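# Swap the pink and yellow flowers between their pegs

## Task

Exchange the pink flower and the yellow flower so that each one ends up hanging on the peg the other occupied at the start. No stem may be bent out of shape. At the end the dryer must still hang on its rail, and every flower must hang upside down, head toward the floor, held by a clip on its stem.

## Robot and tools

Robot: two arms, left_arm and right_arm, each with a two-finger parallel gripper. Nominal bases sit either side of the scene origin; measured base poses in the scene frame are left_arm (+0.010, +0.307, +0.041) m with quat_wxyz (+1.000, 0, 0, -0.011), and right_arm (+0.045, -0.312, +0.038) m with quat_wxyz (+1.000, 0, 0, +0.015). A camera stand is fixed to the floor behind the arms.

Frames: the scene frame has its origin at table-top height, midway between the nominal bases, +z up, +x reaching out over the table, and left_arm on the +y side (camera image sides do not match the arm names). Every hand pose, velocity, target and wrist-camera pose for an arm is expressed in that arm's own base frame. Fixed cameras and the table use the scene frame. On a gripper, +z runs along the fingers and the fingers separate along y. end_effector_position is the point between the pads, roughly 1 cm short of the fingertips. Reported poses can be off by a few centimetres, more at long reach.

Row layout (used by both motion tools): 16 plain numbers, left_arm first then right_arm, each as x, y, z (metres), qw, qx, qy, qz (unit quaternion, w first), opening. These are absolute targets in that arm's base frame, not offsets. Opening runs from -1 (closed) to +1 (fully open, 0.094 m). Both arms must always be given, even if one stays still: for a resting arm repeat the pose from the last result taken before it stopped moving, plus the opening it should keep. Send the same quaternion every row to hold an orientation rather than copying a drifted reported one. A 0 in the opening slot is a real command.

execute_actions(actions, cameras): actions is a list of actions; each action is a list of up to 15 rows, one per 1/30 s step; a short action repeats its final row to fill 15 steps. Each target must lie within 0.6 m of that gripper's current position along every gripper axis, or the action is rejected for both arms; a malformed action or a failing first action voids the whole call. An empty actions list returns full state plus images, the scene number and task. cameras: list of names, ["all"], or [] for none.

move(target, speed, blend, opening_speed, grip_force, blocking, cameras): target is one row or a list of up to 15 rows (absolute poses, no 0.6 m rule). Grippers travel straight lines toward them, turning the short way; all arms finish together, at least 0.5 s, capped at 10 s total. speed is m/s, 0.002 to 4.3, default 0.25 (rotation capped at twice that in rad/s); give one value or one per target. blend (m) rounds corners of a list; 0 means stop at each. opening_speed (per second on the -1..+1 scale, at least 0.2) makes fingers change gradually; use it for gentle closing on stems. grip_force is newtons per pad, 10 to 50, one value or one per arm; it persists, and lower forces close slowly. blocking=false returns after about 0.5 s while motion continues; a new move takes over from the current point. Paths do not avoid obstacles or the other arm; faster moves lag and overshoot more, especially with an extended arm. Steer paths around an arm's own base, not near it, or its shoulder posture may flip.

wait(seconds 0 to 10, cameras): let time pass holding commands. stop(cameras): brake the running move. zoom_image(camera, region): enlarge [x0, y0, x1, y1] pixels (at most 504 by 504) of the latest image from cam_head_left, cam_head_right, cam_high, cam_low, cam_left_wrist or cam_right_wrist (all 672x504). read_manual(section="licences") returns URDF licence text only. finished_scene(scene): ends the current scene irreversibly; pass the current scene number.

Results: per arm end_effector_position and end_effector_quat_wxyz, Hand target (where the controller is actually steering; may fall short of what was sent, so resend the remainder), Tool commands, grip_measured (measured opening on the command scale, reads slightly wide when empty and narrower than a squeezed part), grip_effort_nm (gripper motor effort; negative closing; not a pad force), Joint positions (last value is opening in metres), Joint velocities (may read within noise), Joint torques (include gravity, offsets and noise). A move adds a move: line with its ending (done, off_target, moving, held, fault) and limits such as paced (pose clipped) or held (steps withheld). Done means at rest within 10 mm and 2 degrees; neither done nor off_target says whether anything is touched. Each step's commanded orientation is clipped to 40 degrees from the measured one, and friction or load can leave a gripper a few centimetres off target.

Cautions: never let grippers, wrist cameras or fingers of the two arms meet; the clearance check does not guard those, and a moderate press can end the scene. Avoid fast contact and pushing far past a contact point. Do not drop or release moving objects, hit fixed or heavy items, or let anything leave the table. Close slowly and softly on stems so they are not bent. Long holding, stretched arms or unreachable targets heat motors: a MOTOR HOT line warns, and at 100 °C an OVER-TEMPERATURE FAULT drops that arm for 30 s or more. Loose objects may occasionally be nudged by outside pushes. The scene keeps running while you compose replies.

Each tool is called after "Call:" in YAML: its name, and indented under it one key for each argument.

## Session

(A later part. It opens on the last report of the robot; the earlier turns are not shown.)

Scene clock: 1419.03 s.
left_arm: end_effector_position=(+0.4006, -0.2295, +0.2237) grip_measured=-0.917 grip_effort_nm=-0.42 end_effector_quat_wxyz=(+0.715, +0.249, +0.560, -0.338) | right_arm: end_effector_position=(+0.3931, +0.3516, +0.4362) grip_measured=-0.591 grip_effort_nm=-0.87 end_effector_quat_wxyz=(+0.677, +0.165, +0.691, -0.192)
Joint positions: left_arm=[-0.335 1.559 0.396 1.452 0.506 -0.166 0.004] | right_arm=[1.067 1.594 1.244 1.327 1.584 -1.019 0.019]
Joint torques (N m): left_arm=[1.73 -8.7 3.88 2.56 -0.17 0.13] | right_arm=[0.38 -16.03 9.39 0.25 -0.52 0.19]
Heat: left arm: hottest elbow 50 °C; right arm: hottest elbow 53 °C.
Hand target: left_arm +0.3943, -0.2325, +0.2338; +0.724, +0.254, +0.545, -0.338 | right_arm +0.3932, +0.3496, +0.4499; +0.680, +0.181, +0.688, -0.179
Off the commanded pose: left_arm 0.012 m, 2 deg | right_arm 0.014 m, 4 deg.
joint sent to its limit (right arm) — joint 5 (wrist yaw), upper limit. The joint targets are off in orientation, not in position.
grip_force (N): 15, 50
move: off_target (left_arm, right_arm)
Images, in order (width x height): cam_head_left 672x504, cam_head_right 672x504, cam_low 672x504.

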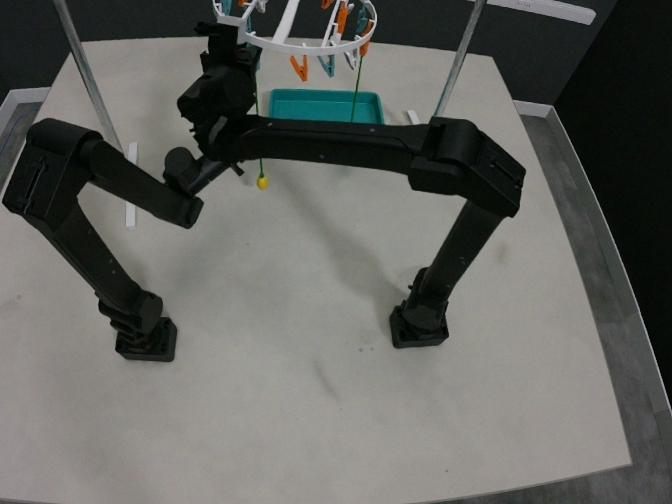

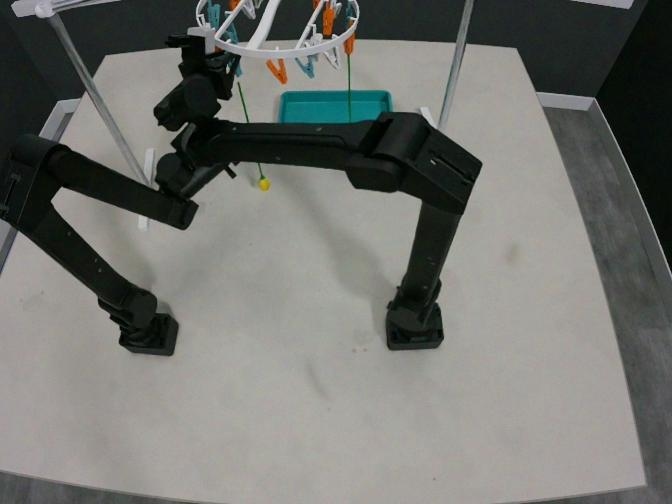

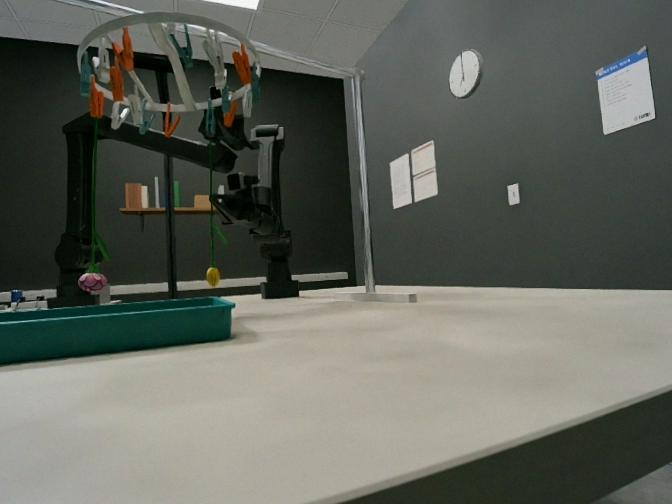

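Call:
move:
  target: [0.4015, -0.2382, 0.2500, 0.7238, 0.2543, 0.5454, -0.3375, -1.0, 0.3930, 0.3500, 0.4500, 0.6797, 0.1949, 0.6797, -0.1949, -0.6]
  speed: 0.06
  cameras: ["cam_low", "cam_head_right", "cam_head_left"]

Call:
zoom_image:
  camera: "cam_low"
  region: [198, 118, 222, 142]

Call:
zoom_image:
  camera: "cam_head_right"
  region: [226, 54, 256, 90]

Scene clock: 1427.37 s.
left_arm: end_effector_position=(+0.3982, -0.2316, +0.2341) grip_measured=-0.917 grip_effort_nm=-0.42 end_effector_quat_wxyz=(+0.714, +0.248, +0.561, -0.338) | right_arm: end_effector_position=(+0.3931, +0.3516, +0.4364) grip_measured=-0.597 grip_effort_nm=-0.96 end_effector_quat_wxyz=(+0.677, +0.166, +0.691, -0.192)
Joint positions: left_arm=[-0.345 1.507 0.396 1.395 0.497 -0.164 0.004] | right_arm=[1.067 1.593 1.244 1.323 1.584 -1.015 0.019]
Joint torques (N m): left_arm=[1.67 -8.29 6.34 1.51 -0.16 0.15] | right_arm=[0.44 -15.91 9.37 0.17 -0.52 0.2]
Heat: left arm: hottest elbow 49 °C; right arm: hottest elbow 53 °C.
Hand target: left_arm +0.4010, -0.2380, +0.2501; +0.724, +0.254, +0.545, -0.338 | right_arm +0.3932, +0.3495, +0.4500; +0.680, +0.181, +0.688, -0.179
Off the commanded pose: left_arm 0.018 m, 2 deg | right_arm 0.014 m, 4 deg.
joint sent to its limit (right arm) — joint 5 (wrist yaw), upper limit. The joint targets are off in orientation, not in position.
grip_force (N): 15, 50
move: off_target (left_arm, right_arm)
Images, in order (width x height): cam_head_left 672x504, cam_head_right 672x504, cam_low 672x504.

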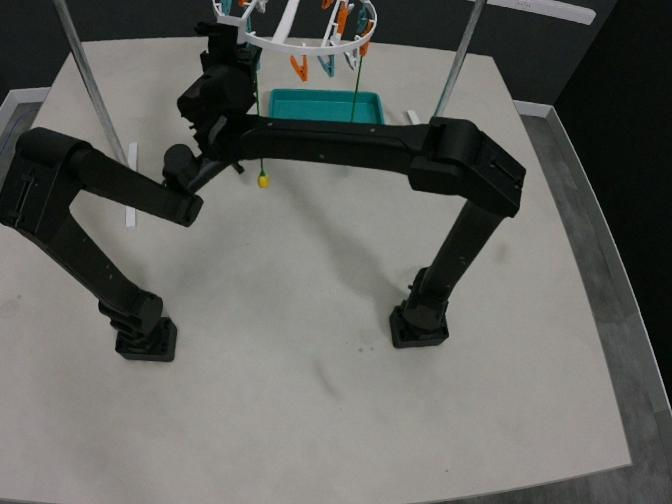

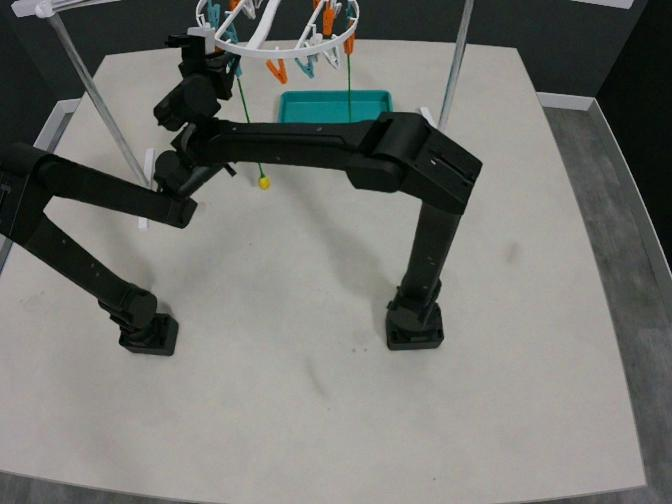

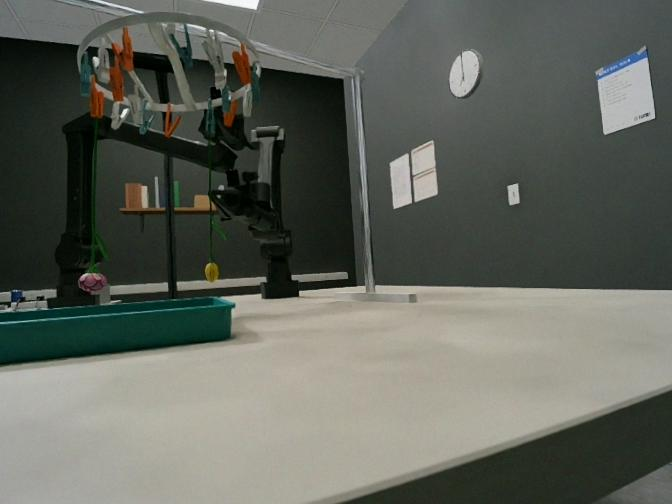

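Scaled by 21.000 from the camera's 672x504 image, which has a finer 960x720 frame.

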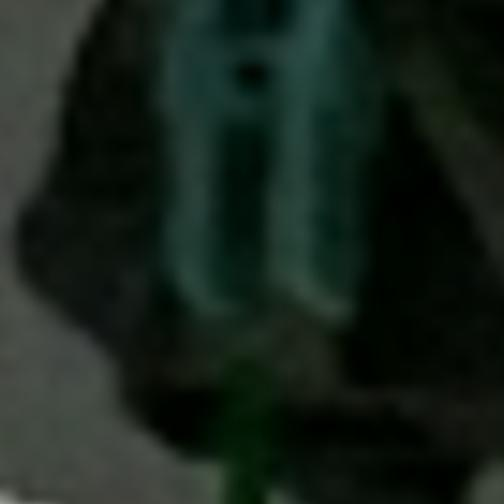

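Scaled by 14.000 from the camera's 672x504 image, which has a finer 960x720 frame.

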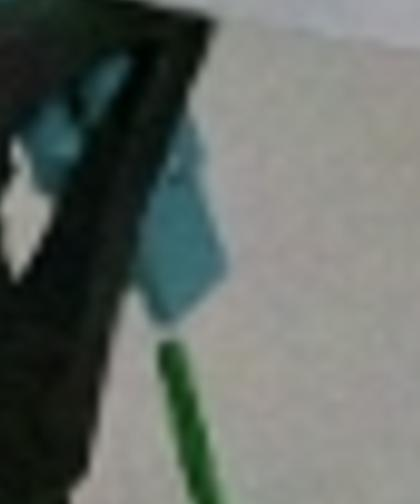

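Call:
move:
  target: [0.4081, -0.2287, 0.2500, 0.7238, 0.2543, 0.5454, -0.3375, -1.0, 0.3930, 0.3500, 0.4500, 0.6797, 0.1949, 0.6797, -0.1949, -0.6]
  speed: 0.06
  cameras: ["cam_low", "cam_head_right"]

Call:
zoom_image:
  camera: "cam_low"
  region: [198, 118, 222, 142]

Call:
zoom_image:
  camera: "cam_head_right"
  region: [226, 54, 256, 90]

Scene clock: 1435.93 s.
left_arm: end_effector_position=(+0.3974, -0.2302, +0.2334) grip_measured=-0.917 grip_effort_nm=-0.42 end_effector_quat_wxyz=(+0.711, +0.256, +0.560, -0.341) | right_arm: end_effector_position=(+0.3931, +0.3517, +0.4364) grip_measured=-0.597 grip_effort_nm=-0.96 end_effector_quat_wxyz=(+0.677, +0.166, +0.691, -0.192)
Joint positions: left_arm=[-0.333 1.507 0.396 1.395 0.525 -0.164 0.004] | right_arm=[1.067 1.592 1.244 1.319 1.584 -1.011 0.019]
Joint torques (N m): left_arm=[3.43 -7.71 6.87 1.76 0.05 0.02] | right_arm=[0.56 -15.97 9.36 0.29 -0.52 0.2]
Heat: left arm: hottest elbow 49 °C; right arm: hottest elbow 53 °C.
Hand target: left_arm +0.4075, -0.2284, +0.2500; +0.724, +0.254, +0.546, -0.337 | right_arm +0.3932, +0.3495, +0.4500; +0.680, +0.181, +0.688, -0.179
Off the commanded pose: left_arm 0.020 m, 2 deg | right_arm 0.014 m, 4 deg.
joint sent to its limit (right arm) — joint 5 (wrist yaw), upper limit. The joint targets are off in orientation, not in position.
grip_force (N): 15, 50
move: off_target (left_arm, right_arm)
Images, in order (width x height): cam_head_right 672x504, cam_low 672x504.

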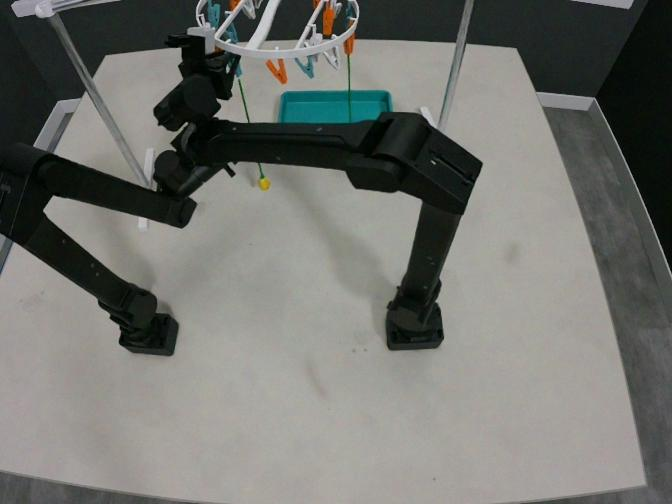

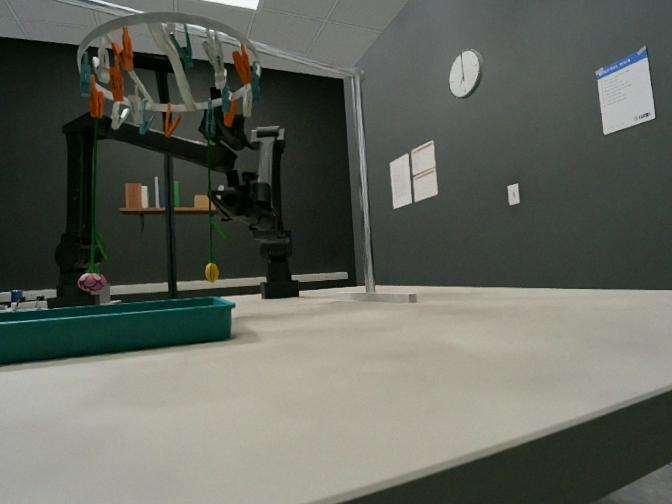

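Scaled by 21.000 from the camera's 672x504 image, which has a finer 960x720 frame.

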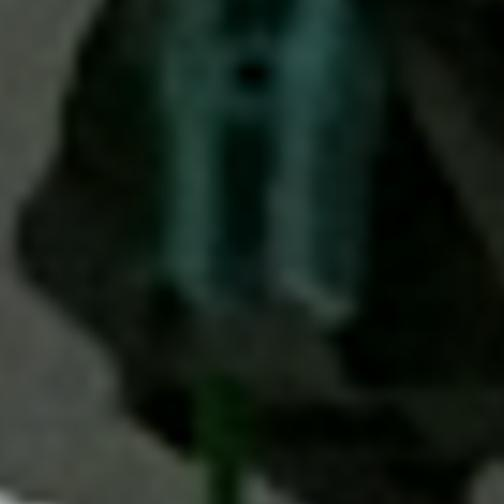

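Scaled by 14.000 from the camera's 672x504 image, which has a finer 960x720 frame.

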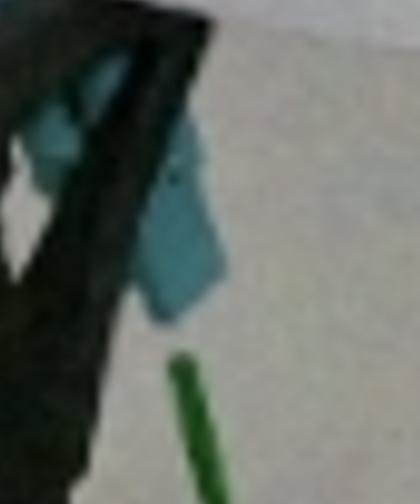

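Call:
move:
  target:
    - [0.4288, -0.2321, 0.2480, 0.7238, 0.2543, 0.5454, -0.3375, -1.0, 0.3930, 0.3500, 0.4500, 0.6797, 0.1949, 0.6797, -0.1949, -0.6]
    - [0.4300, -0.2325, 0.2800, 0.7238, 0.2543, 0.5454, -0.3375, -1.0, 0.3930, 0.3500, 0.4500, 0.6797, 0.1949, 0.6797, -0.1949, -0.6]
  speed: 0.08
  cameras: ["cam_right_wrist", "cam_low", "cam_head_right"]

Call:
zoom_image:
  camera: "cam_right_wrist"
  region: [296, 415, 366, 485]

Call:
zoom_image:
  camera: "cam_low"
  region: [198, 110, 222, 134]

Call:
zoom_image:
  camera: "cam_head_right"
  region: [226, 54, 256, 90]

Scene clock: 1455.07 s.
left_arm: end_effector_position=(+0.4180, -0.2336, +0.2587) grip_measured=-0.917 grip_effort_nm=-0.42 end_effector_quat_wxyz=(+0.710, +0.256, +0.561, -0.340) | right_arm: end_effector_position=(+0.3931, +0.3517, +0.4368) grip_measured=-0.593 grip_effort_nm=-0.85 end_effector_quat_wxyz=(+0.677, +0.166, +0.691, -0.191)
Joint positions: left_arm=[-0.322 1.451 0.467 1.266 0.535 -0.165 0.004] | right_arm=[1.067 1.591 1.244 1.311 1.584 -1.004 0.019]
Joint velocities: left_arm=[within noise] | right_arm=[0.015 -0.015 -0.002 -0.007 -0.037 0.066 0.01]
Joint torques (N m): left_arm=[3.37 -8 8.29 1.65 0.05 -0.02] | right_arm=[0.38 -15.74 9.33 0.27 -0.54 0.17]
Heat: left arm: hottest elbow 49 °C; right arm: hottest elbow 53 °C.
Hand target: left_arm +0.4290, -0.2320, +0.2799; +0.724, +0.254, +0.546, -0.337 | right_arm +0.3932, +0.3495, +0.4499; +0.680, +0.181, +0.688, -0.179
Off the commanded pose: left_arm 0.024 m, 2 deg | right_arm 0.013 m, 4 deg.
joint sent to its limit (right arm) — joint 5 (wrist yaw), upper limit. The joint targets are off in orientation, not in position.
grip_force (N): 15, 50
move: off_target (left_arm, right_arm)
camera_calibration:
cam_right_wrist: T_world_to_cam=[[-0.483266, -0.874107, 0.0488969, 0.474984], [-0.393732, 0.167118, -0.903906, 0.531114], [0.781939, -0.45608, -0.424926, 0.127393], [0, 0, 0, 1]] pos_world=[0.339047, 0.38453, 0.510985]
Images, in order (width x height): cam_head_right 672x504, cam_low 672x504, cam_right_wrist 672x504.

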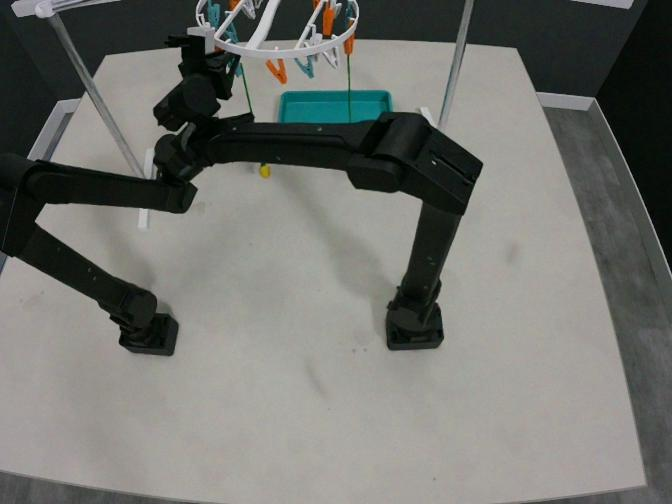

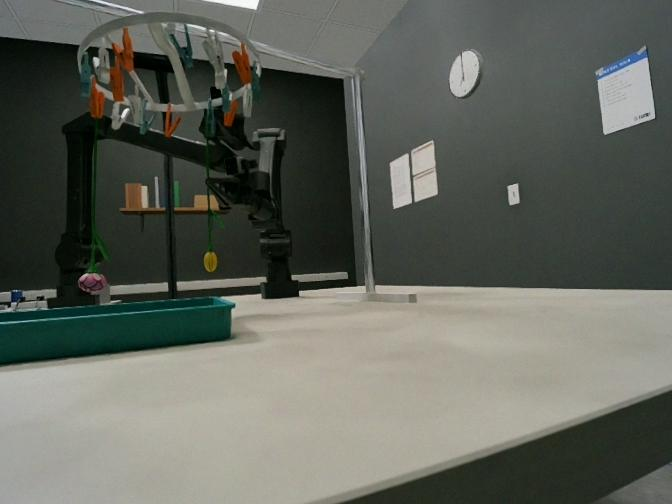

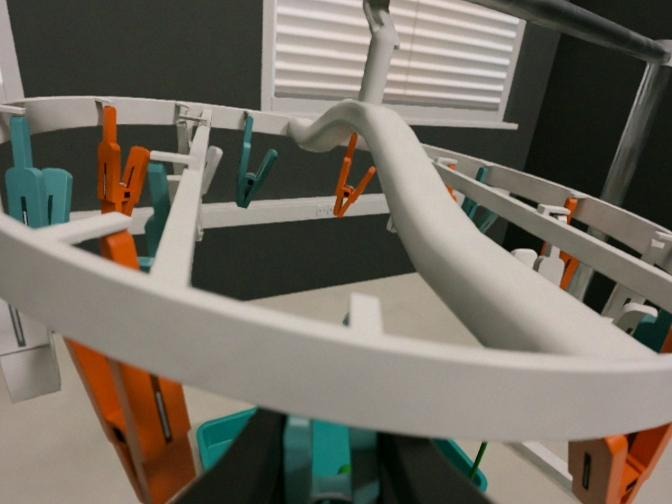

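Scaled by 7.200 from the camera's 672x504 image, which has a finer 960x720 frame.

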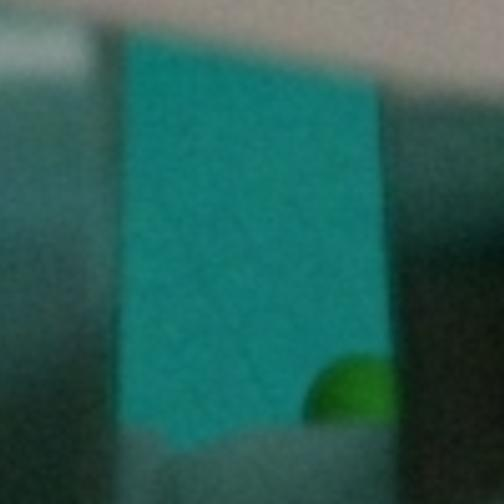

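Scaled by 21.000 from the camera's 672x504 image, which has a finer 960x720 frame.

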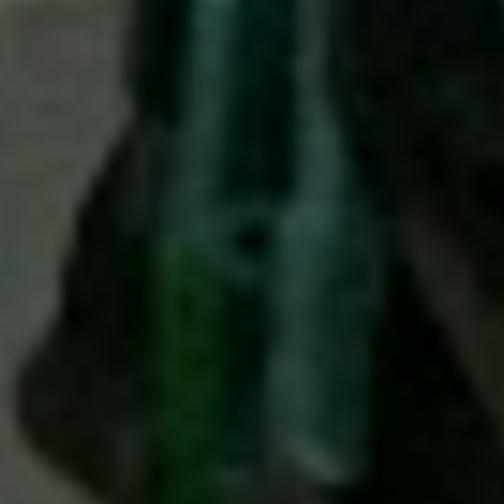

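Scaled by 14.000 from the camera's 672x504 image, which has a finer 960x720 frame.

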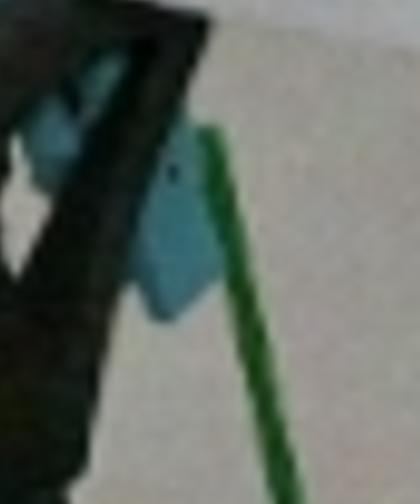

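Call:
move:
  target: [0.4325, -0.2280, 0.2830, 0.7238, 0.2543, 0.5454, -0.3375, -1.0, 0.3930, 0.3500, 0.4500, 0.6797, 0.1949, 0.6797, -0.1949, -0.6]
  speed: 0.05
  cameras: ["cam_right_wrist", "cam_low"]

Call:
zoom_image:
  camera: "cam_right_wrist"
  region: [296, 415, 366, 485]

Call:
zoom_image:
  camera: "cam_low"
  region: [198, 110, 222, 134]

Scene clock: 1461.50 s.
left_arm: end_effector_position=(+0.4199, -0.2294, +0.2568) grip_measured=-0.917 grip_effort_nm=-0.42 end_effector_quat_wxyz=(+0.707, +0.256, +0.564, -0.339) | right_arm: end_effector_position=(+0.3932, +0.3519, +0.4366) grip_measured=-0.599 grip_effort_nm=-0.98 end_effector_quat_wxyz=(+0.677, +0.166, +0.691, -0.192)
Joint positions: left_arm=[-0.308 1.45 0.467 1.258 0.548 -0.167 0.004] | right_arm=[1.067 1.591 1.244 1.308 1.584 -1.001 0.019]
Joint torques (N m): left_arm=[3.43 -8.59 8.59 1.46 0.07 -0.04] | right_arm=[0.5 -15.97 9.36 0.25 -0.51 0.2]
Heat: left arm: hottest elbow 50 °C; right arm: hottest elbow 53 °C.
Hand target: left_arm +0.4311, -0.2274, +0.2831; +0.724, +0.254, +0.545, -0.337 | right_arm +0.3933, +0.3496, +0.4498; +0.680, +0.181, +0.688, -0.179
Off the commanded pose: left_arm 0.029 m, 3 deg | right_arm 0.013 m, 4 deg.
joint sent to its limit (right arm) — joint 5 (wrist yaw), upper limit. The joint targets are off in orientation, not in position.
grip_force (N): 15, 50
move: off_target (left_arm, right_arm)
camera_calibration:
cam_right_wrist: T_world_to_cam=[[-0.483322, -0.874055, 0.0492751, 0.475018], [-0.39382, 0.16681, -0.903925, 0.531188], [0.781861, -0.456292, -0.424843, 0.127429], [0, 0, 0, 1]] pos_world=[0.339147, 0.38473, 0.510885]
Images, in order (width x height): cam_low 672x504, cam_right_wrist 672x504.

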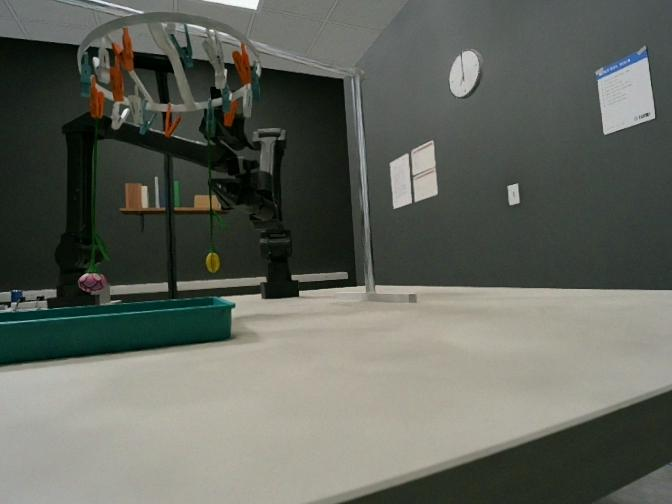

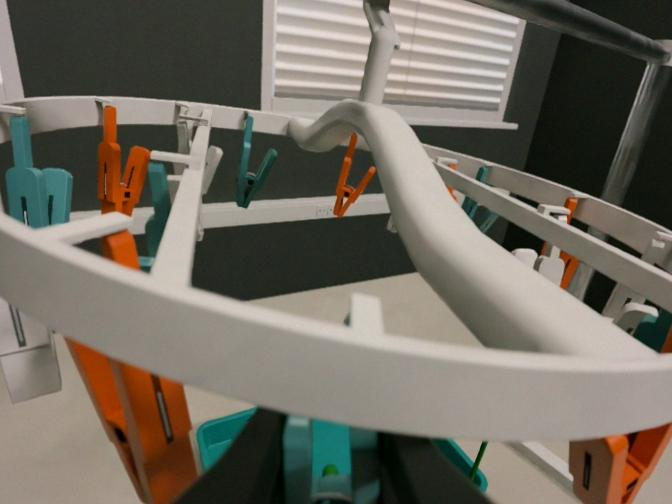

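Scaled by 7.200 from the camera's 672x504 image, which has a finer 960x720 frame.

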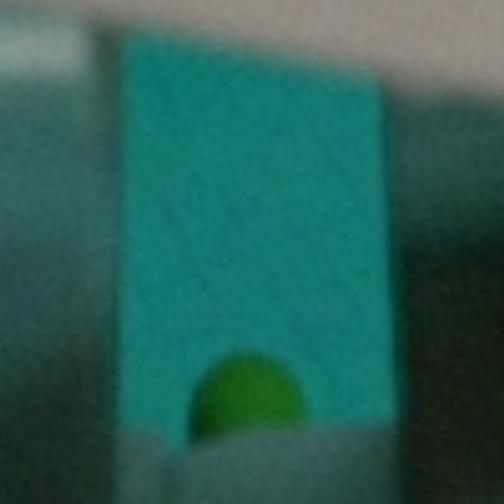

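Scaled by 21.000 from the camera's 672x504 image, which has a finer 960x720 frame.

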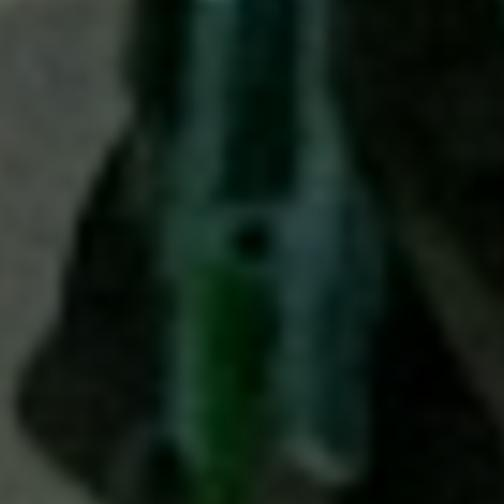

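Call:
move:
  target: [0.4219, -0.2225, 0.2830, 0.7238, 0.2543, 0.5454, -0.3375, -1.0, 0.3930, 0.3500, 0.4500, 0.6797, 0.1949, 0.6797, -0.1949, -0.6]
  speed: 0.05
  cameras: ["cam_right_wrist", "cam_low"]

Call:
zoom_image:
  camera: "cam_right_wrist"
  region: [296, 415, 366, 485]

Call:
zoom_image:
  camera: "cam_low"
  region: [198, 110, 222, 134]

Scene clock: 1473.13 s.
left_arm: end_effector_position=(+0.4171, -0.2266, +0.2685) grip_measured=-0.917 grip_effort_nm=-0.42 end_effector_quat_wxyz=(+0.715, +0.258, +0.555, -0.339) | right_arm: end_effector_position=(+0.3932, +0.3519, +0.4368) grip_measured=-0.591 grip_effort_nm=-0.82 end_effector_quat_wxyz=(+0.677, +0.166, +0.691, -0.192)
Joint positions: left_arm=[-0.303 1.424 0.467 1.258 0.554 -0.169 0.004] | right_arm=[1.067 1.59 1.244 1.303 1.584 -0.997 0.019]
Joint torques (N m): left_arm=[3.43 -8.29 6.82 1.62 0.06 -0.06] | right_arm=[0.32 -16.21 9.29 0.31 -0.52 0.2]
Heat: left arm: hottest elbow 52 °C; right arm: hottest elbow 53 °C.
Hand target: left_arm +0.4215, -0.2224, +0.2830; +0.724, +0.254, +0.545, -0.337 | right_arm +0.3933, +0.3496, +0.4499; +0.680, +0.181, +0.688, -0.179
Off the commanded pose: left_arm 0.016 m, 2 deg | right_arm 0.013 m, 4 deg.
joint sent to its limit (right arm) — joint 5 (wrist yaw), upper limit. The joint targets are off in orientation, not in position.
grip_force (N): 15, 50
move: off_target (left_arm, right_arm)
camera_calibration:
cam_right_wrist: T_world_to_cam=[[-0.483359, -0.874056, 0.0488883, 0.475219], [-0.393622, 0.167115, -0.903955, 0.531199], [0.781937, -0.456179, -0.424824, 0.127435], [0, 0, 0, 1]] pos_world=[0.339147, 0.38473, 0.511085]
Images, in order (width x height): cam_low 672x504, cam_right_wrist 672x504.

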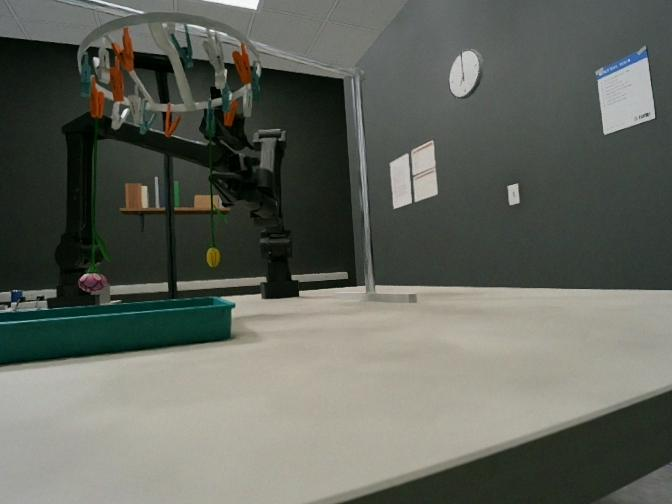

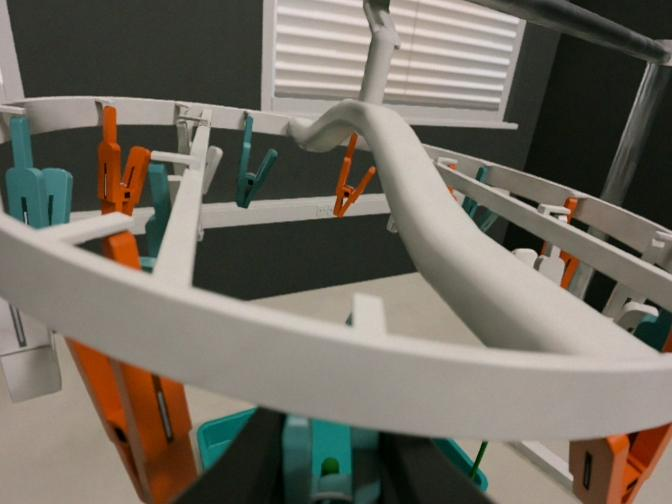

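Scaled by 7.200 from the camera's 672x504 image, which has a finer 960x720 frame.

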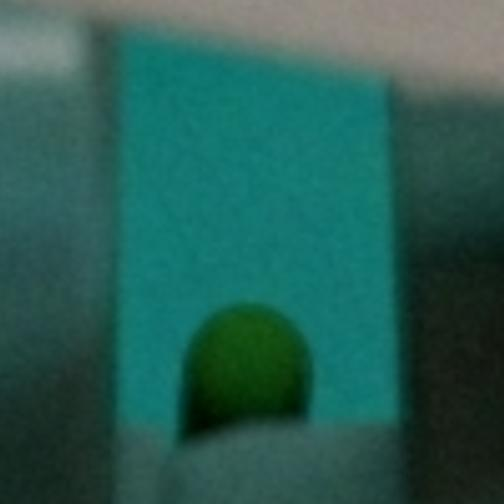

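Scaled by 21.000 from the camera's 672x504 image, which has a finer 960x720 frame.

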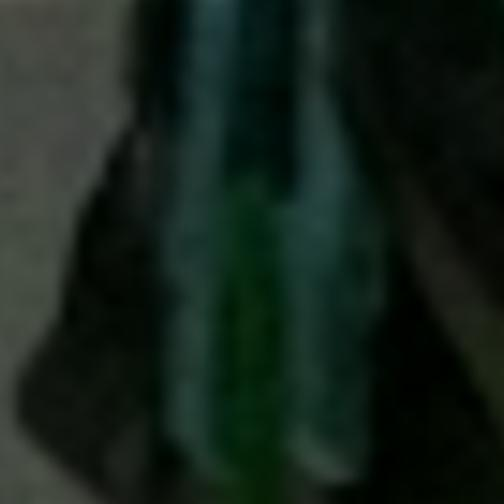

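Call:
move:
  target: [0.4250, -0.2245, 0.2640, 0.7238, 0.2543, 0.5454, -0.3375, -1.0, 0.3930, 0.3500, 0.4500, 0.6797, 0.1949, 0.6797, -0.1949, -0.6]
  speed: 0.05
  cameras: ["cam_right_wrist", "cam_low"]

Call:
zoom_image:
  camera: "cam_right_wrist"
  region: [296, 415, 366, 485]

Call:
zoom_image:
  camera: "cam_low"
  region: [198, 110, 222, 134]

Scene clock: 1479.47 s.
left_arm: end_effector_position=(+0.4198, -0.2275, +0.2586) grip_measured=-0.917 grip_effort_nm=-0.42 end_effector_quat_wxyz=(+0.716, +0.258, +0.553, -0.339) | right_arm: end_effector_position=(+0.3933, +0.3519, +0.4370) grip_measured=-0.597 grip_effort_nm=-0.97 end_effector_quat_wxyz=(+0.677, +0.166, +0.691, -0.191)
Joint positions: left_arm=[-0.303 1.47 0.467 1.308 0.554 -0.169 0.004] | right_arm=[1.067 1.589 1.244 1.299 1.584 -0.992 0.019]
Joint torques (N m): left_arm=[3.25 -6.53 6.13 2.76 -0.05 -0.04] | right_arm=[0.38 -16.09 9.22 0.32 -0.5 0.18]
Heat: left arm: hottest elbow 52 °C; right arm: hottest elbow 52 °C.
Hand target: left_arm +0.4248, -0.2244, +0.2640; +0.724, +0.254, +0.546, -0.337 | right_arm +0.3932, +0.3495, +0.4500; +0.680, +0.181, +0.688, -0.179
Off the commanded pose: left_arm 0.008 m, 1 deg | right_arm 0.013 m, 4 deg.
joint sent to its limit (right arm) — joint 5 (wrist yaw), upper limit. The joint targets are off in orientation, not in position.
grip_force (N): 15, 50
move: off_target (right_arm)
camera_calibration:
cam_right_wrist: T_world_to_cam=[[-0.483417, -0.874086, 0.0477697, 0.475725], [-0.393105, 0.168003, -0.904015, 0.53091], [0.782161, -0.455795, -0.424823, 0.12725], [0, 0, 0, 1]] pos_world=[0.339147, 0.384629, 0.511284]
Images, in order (width x height): cam_low 672x504, cam_right_wrist 672x504.

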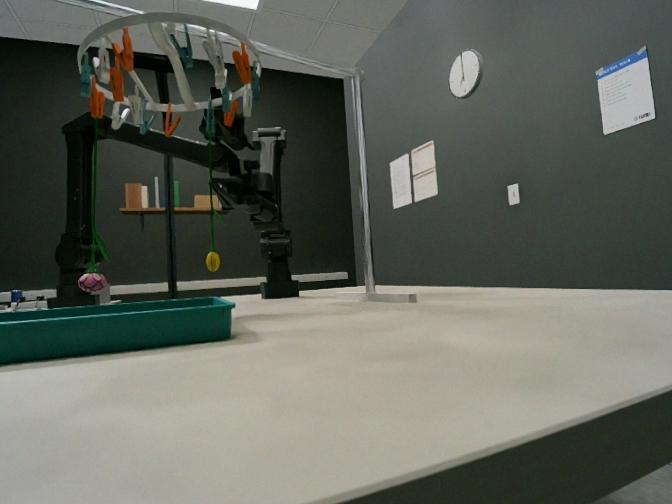

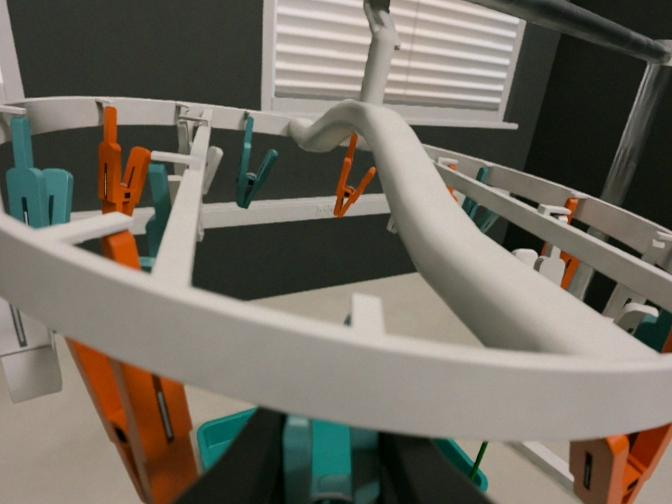

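Scaled by 7.200 from the camera's 672x504 image, which has a finer 960x720 frame.

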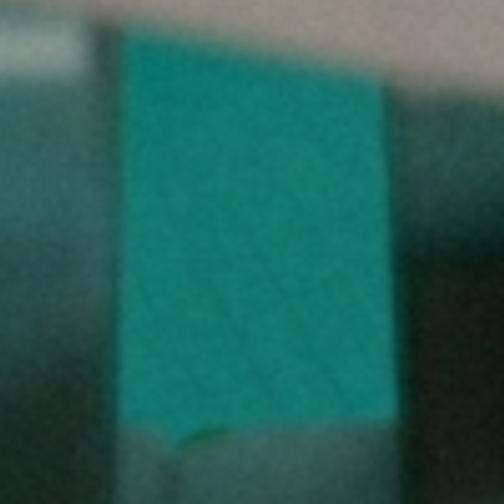

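Scaled by 21.000 from the camera's 672x504 image, which has a finer 960x720 frame.

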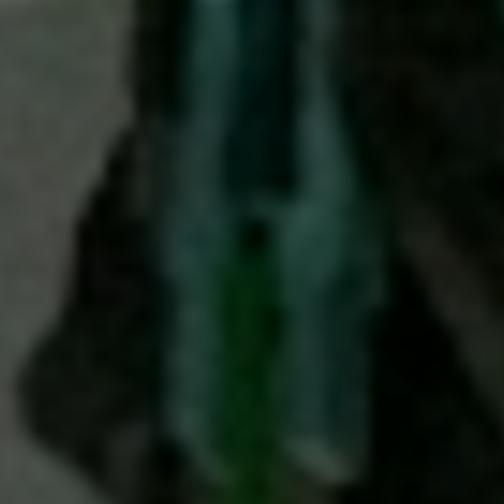

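Call:
move:
  target:
    - [0.4250, -0.2250, 0.2580, 0.7238, 0.2543, 0.5454, -0.3375, -1.0, 0.3930, 0.3500, 0.4500, 0.6797, 0.1949, 0.6797, -0.1949, -0.6]
    - [0.4185, -0.2220, 0.2580, 0.7238, 0.2543, 0.5454, -0.3375, -1.0, 0.3930, 0.3500, 0.4500, 0.6797, 0.1949, 0.6797, -0.1949, -0.6]
  speed: 0.05
  cameras: ["cam_head_right", "cam_low"]

Call:
zoom_image:
  camera: "cam_low"
  region: [198, 110, 222, 134]

Call:
zoom_image:
  camera: "cam_head_right"
  region: [226, 54, 256, 90]

Scene clock: 1486.77 s.
left_arm: end_effector_position=(+0.4182, -0.2270, +0.2522) grip_measured=-0.917 grip_effort_nm=-0.42 end_effector_quat_wxyz=(+0.716, +0.258, +0.553, -0.339) | right_arm: end_effector_position=(+0.3933, +0.3520, +0.4371) grip_measured=-0.598 grip_effort_nm=-0.97 end_effector_quat_wxyz=(+0.677, +0.166, +0.691, -0.191)
Joint positions: left_arm=[-0.303 1.49 0.458 1.337 0.554 -0.169 0.004] | right_arm=[1.067 1.589 1.244 1.293 1.584 -0.988 0.019]
Joint torques (N m): left_arm=[3.31 -7.59 5.01 2.81 0 -0.05] | right_arm=[0.38 -16.09 9.24 0.23 -0.51 0.19]
Heat: left arm: hottest elbow 52 °C; right arm: hottest elbow 52 °C.
Hand target: left_arm +0.4184, -0.2221, +0.2580; +0.724, +0.254, +0.545, -0.337 | right_arm +0.3933, +0.3495, +0.4500; +0.680, +0.181, +0.688, -0.179
Off the commanded pose: left_arm 0.008 m, 1 deg | right_arm 0.013 m, 4 deg.
joint sent to its limit (right arm) — joint 5 (wrist yaw), upper limit. The joint targets are off in orientation, not in position.
grip_force (N): 15, 50
move: off_target (right_arm)
Images, in order (width x height): cam_head_right 672x504, cam_low 672x504.

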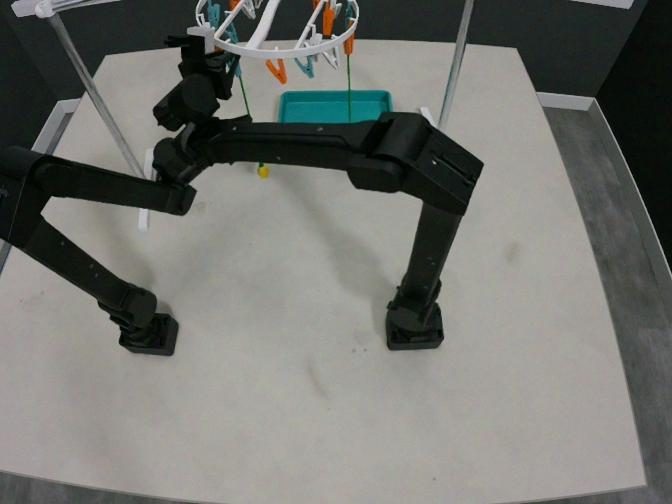

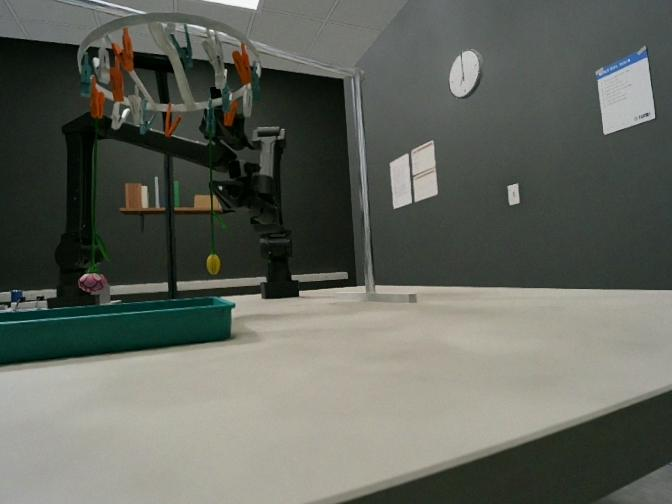

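Scaled by 21.000 from the camera's 672x504 image, which has a finer 960x720 frame.

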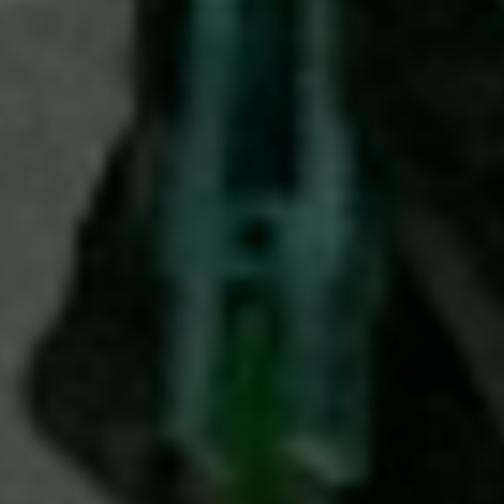

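Scaled by 14.000 from the camera's 672x504 image, which has a finer 960x720 frame.

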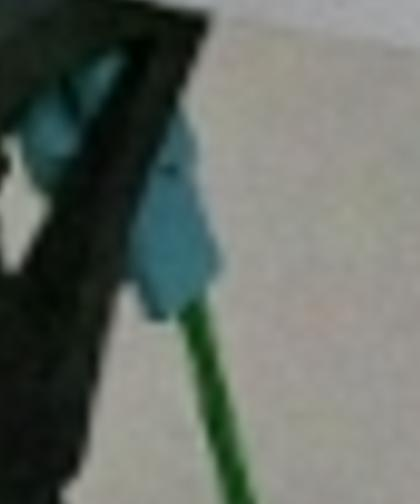

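Call:
move:
  target: [0.4135, -0.2193, 0.2580, 0.7238, 0.2543, 0.5454, -0.3375, -1.0, 0.3930, 0.3500, 0.4500, 0.6797, 0.1949, 0.6797, -0.1949, -0.6]
  speed: 0.05
  cameras: ["cam_head_right", "cam_low"]

Call:
zoom_image:
  camera: "cam_low"
  region: [198, 110, 222, 134]

Call:
zoom_image:
  camera: "cam_head_right"
  region: [226, 54, 256, 90]

Scene clock: 1495.83 s.
left_arm: end_effector_position=(+0.4146, -0.2252, +0.2471) grip_measured=-0.917 grip_effort_nm=-0.42 end_effector_quat_wxyz=(+0.713, +0.257, +0.557, -0.339) | right_arm: end_effector_position=(+0.3933, +0.3519, +0.4374) grip_measured=-0.593 grip_effort_nm=-0.93 end_effector_quat_wxyz=(+0.677, +0.167, +0.691, -0.191)
Joint positions: left_arm=[-0.301 1.49 0.444 1.341 0.556 -0.17 0.004] | right_arm=[1.067 1.588 1.244 1.29 1.584 -0.984 0.019]
Joint torques (N m): left_arm=[3.49 -8.29 4.89 2.74 0.05 -0.07] | right_arm=[0.32 -16.15 9.22 0.21 -0.5 0.21]
Heat: left arm: hottest elbow 51 °C; right arm: hottest elbow 52 °C.
Hand target: left_arm +0.4135, -0.2194, +0.2579; +0.724, +0.254, +0.545, -0.337 | right_arm +0.3933, +0.3495, +0.4500; +0.680, +0.181, +0.688, -0.179
Off the commanded pose: left_arm 0.012 m, 2 deg | right_arm 0.013 m, 4 deg.
joint sent to its limit (right arm) — joint 5 (wrist yaw), upper limit. The joint targets are off in orientation, not in position.
grip_force (N): 15, 50
move: off_target (left_arm, right_arm)
Images, in order (width x height): cam_head_right 672x504, cam_low 672x504.

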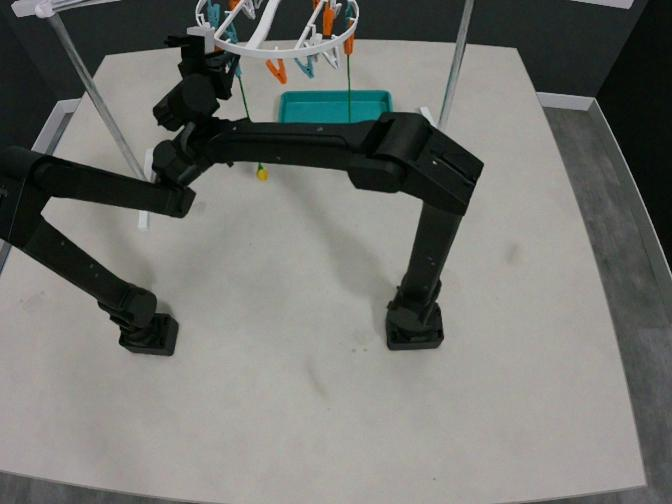

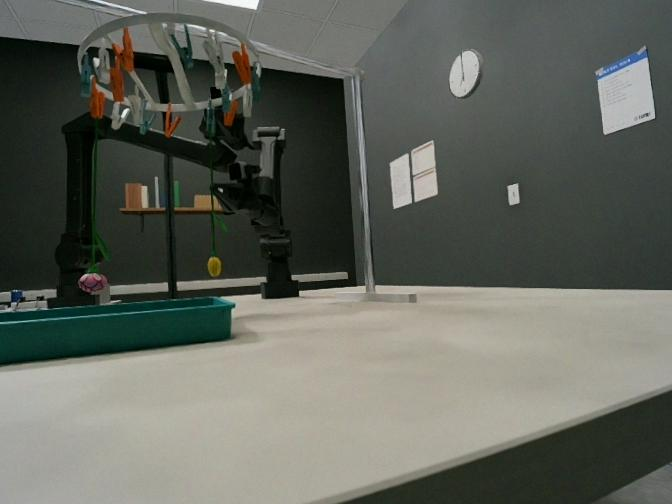

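Scaled by 21.000 from the camera's 672x504 image, which has a finer 960x720 frame.

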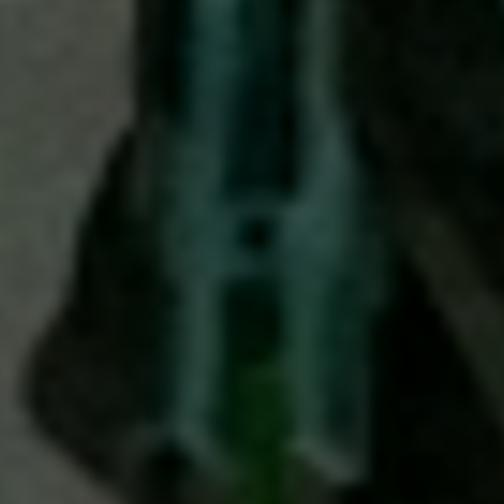

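Scaled by 14.000 from the camera's 672x504 image, which has a finer 960x720 frame.

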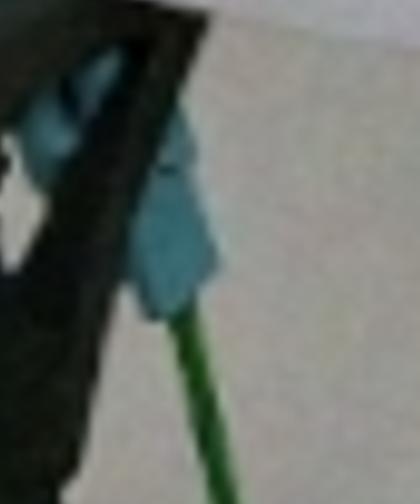

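Call:
move:
  target: [0.4135, -0.2200, 0.2700, 0.7238, 0.2543, 0.5454, -0.3375, -1.0, 0.3930, 0.3500, 0.4500, 0.6797, 0.1949, 0.6797, -0.1949, -0.6]
  speed: 0.05
  cameras: ["cam_head_right", "cam_low"]

Call:
zoom_image:
  camera: "cam_low"
  region: [198, 110, 222, 134]

Call:
zoom_image:
  camera: "cam_head_right"
  region: [226, 54, 256, 90]

Scene clock: 1503.60 s.
left_arm: end_effector_position=(+0.4113, -0.2242, +0.2601) grip_measured=-0.917 grip_effort_nm=-0.42 end_effector_quat_wxyz=(+0.718, +0.258, +0.550, -0.338) | right_arm: end_effector_position=(+0.3931, +0.3516, +0.4381) grip_measured=-0.596 grip_effort_nm=-0.96 end_effector_quat_wxyz=(+0.677, +0.167, +0.691, -0.190)
Joint positions: left_arm=[-0.301 1.449 0.444 1.318 0.556 -0.17 0.004] | right_arm=[1.067 1.586 1.244 1.286 1.584 -0.981 0.019]
Joint torques (N m): left_arm=[3.31 -8.35 5.76 1.39 -0.02 -0.06] | right_arm=[0.32 -15.74 9.2 0.24 -0.5 0.18]
Heat: left arm: hottest elbow 50 °C; right arm: hottest elbow 52 °C.
Hand target: left_arm +0.4134, -0.2200, +0.2700; +0.724, +0.254, +0.545, -0.337 | right_arm +0.3933, +0.3496, +0.4499; +0.680, +0.181, +0.688, -0.179
Off the commanded pose: left_arm 0.011 m, 1 deg | right_arm 0.012 m, 3 deg.
joint sent to its limit (right arm) — joint 5 (wrist yaw), upper limit. The joint targets are off in orientation, not in position.
grip_force (N): 15, 50
move: off_target (left_arm, right_arm)
Images, in order (width x height): cam_head_right 672x504, cam_low 672x504.

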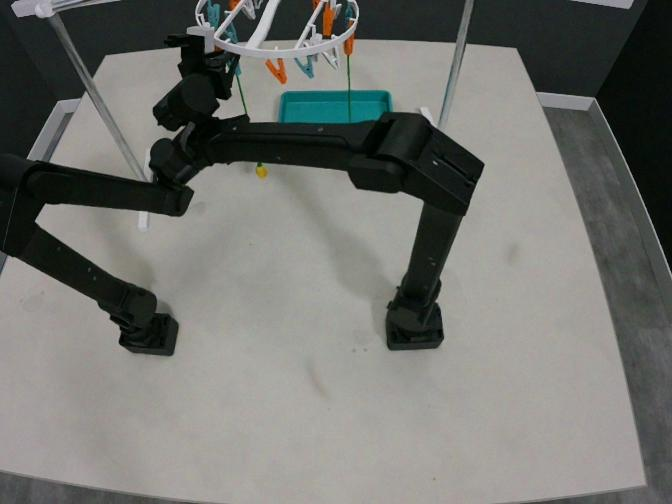

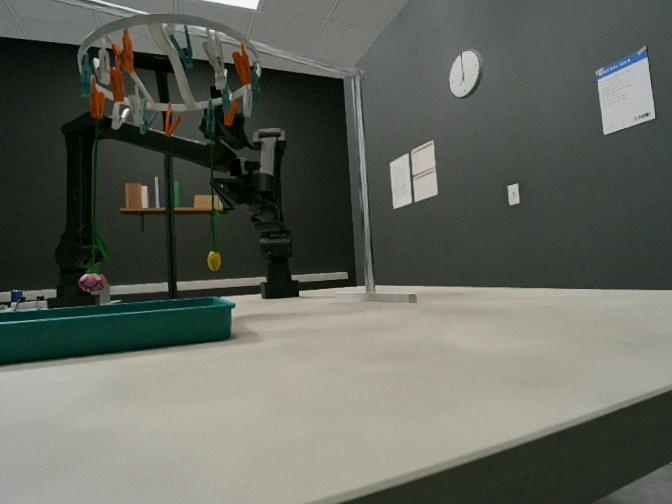

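Scaled by 21.000 from the camera's 672x504 image, which has a finer 960x720 frame.

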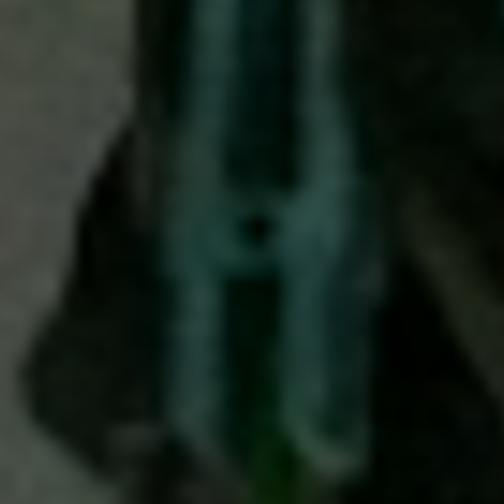

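Scaled by 14.000 from the camera's 672x504 image, which has a finer 960x720 frame.

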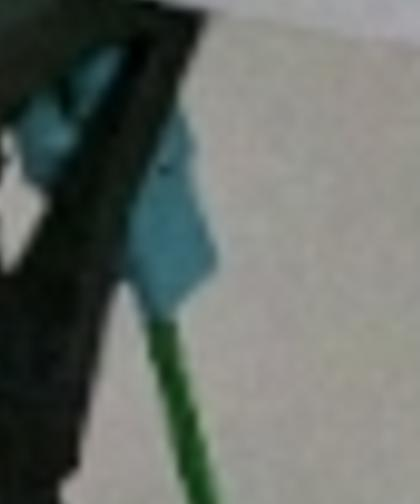

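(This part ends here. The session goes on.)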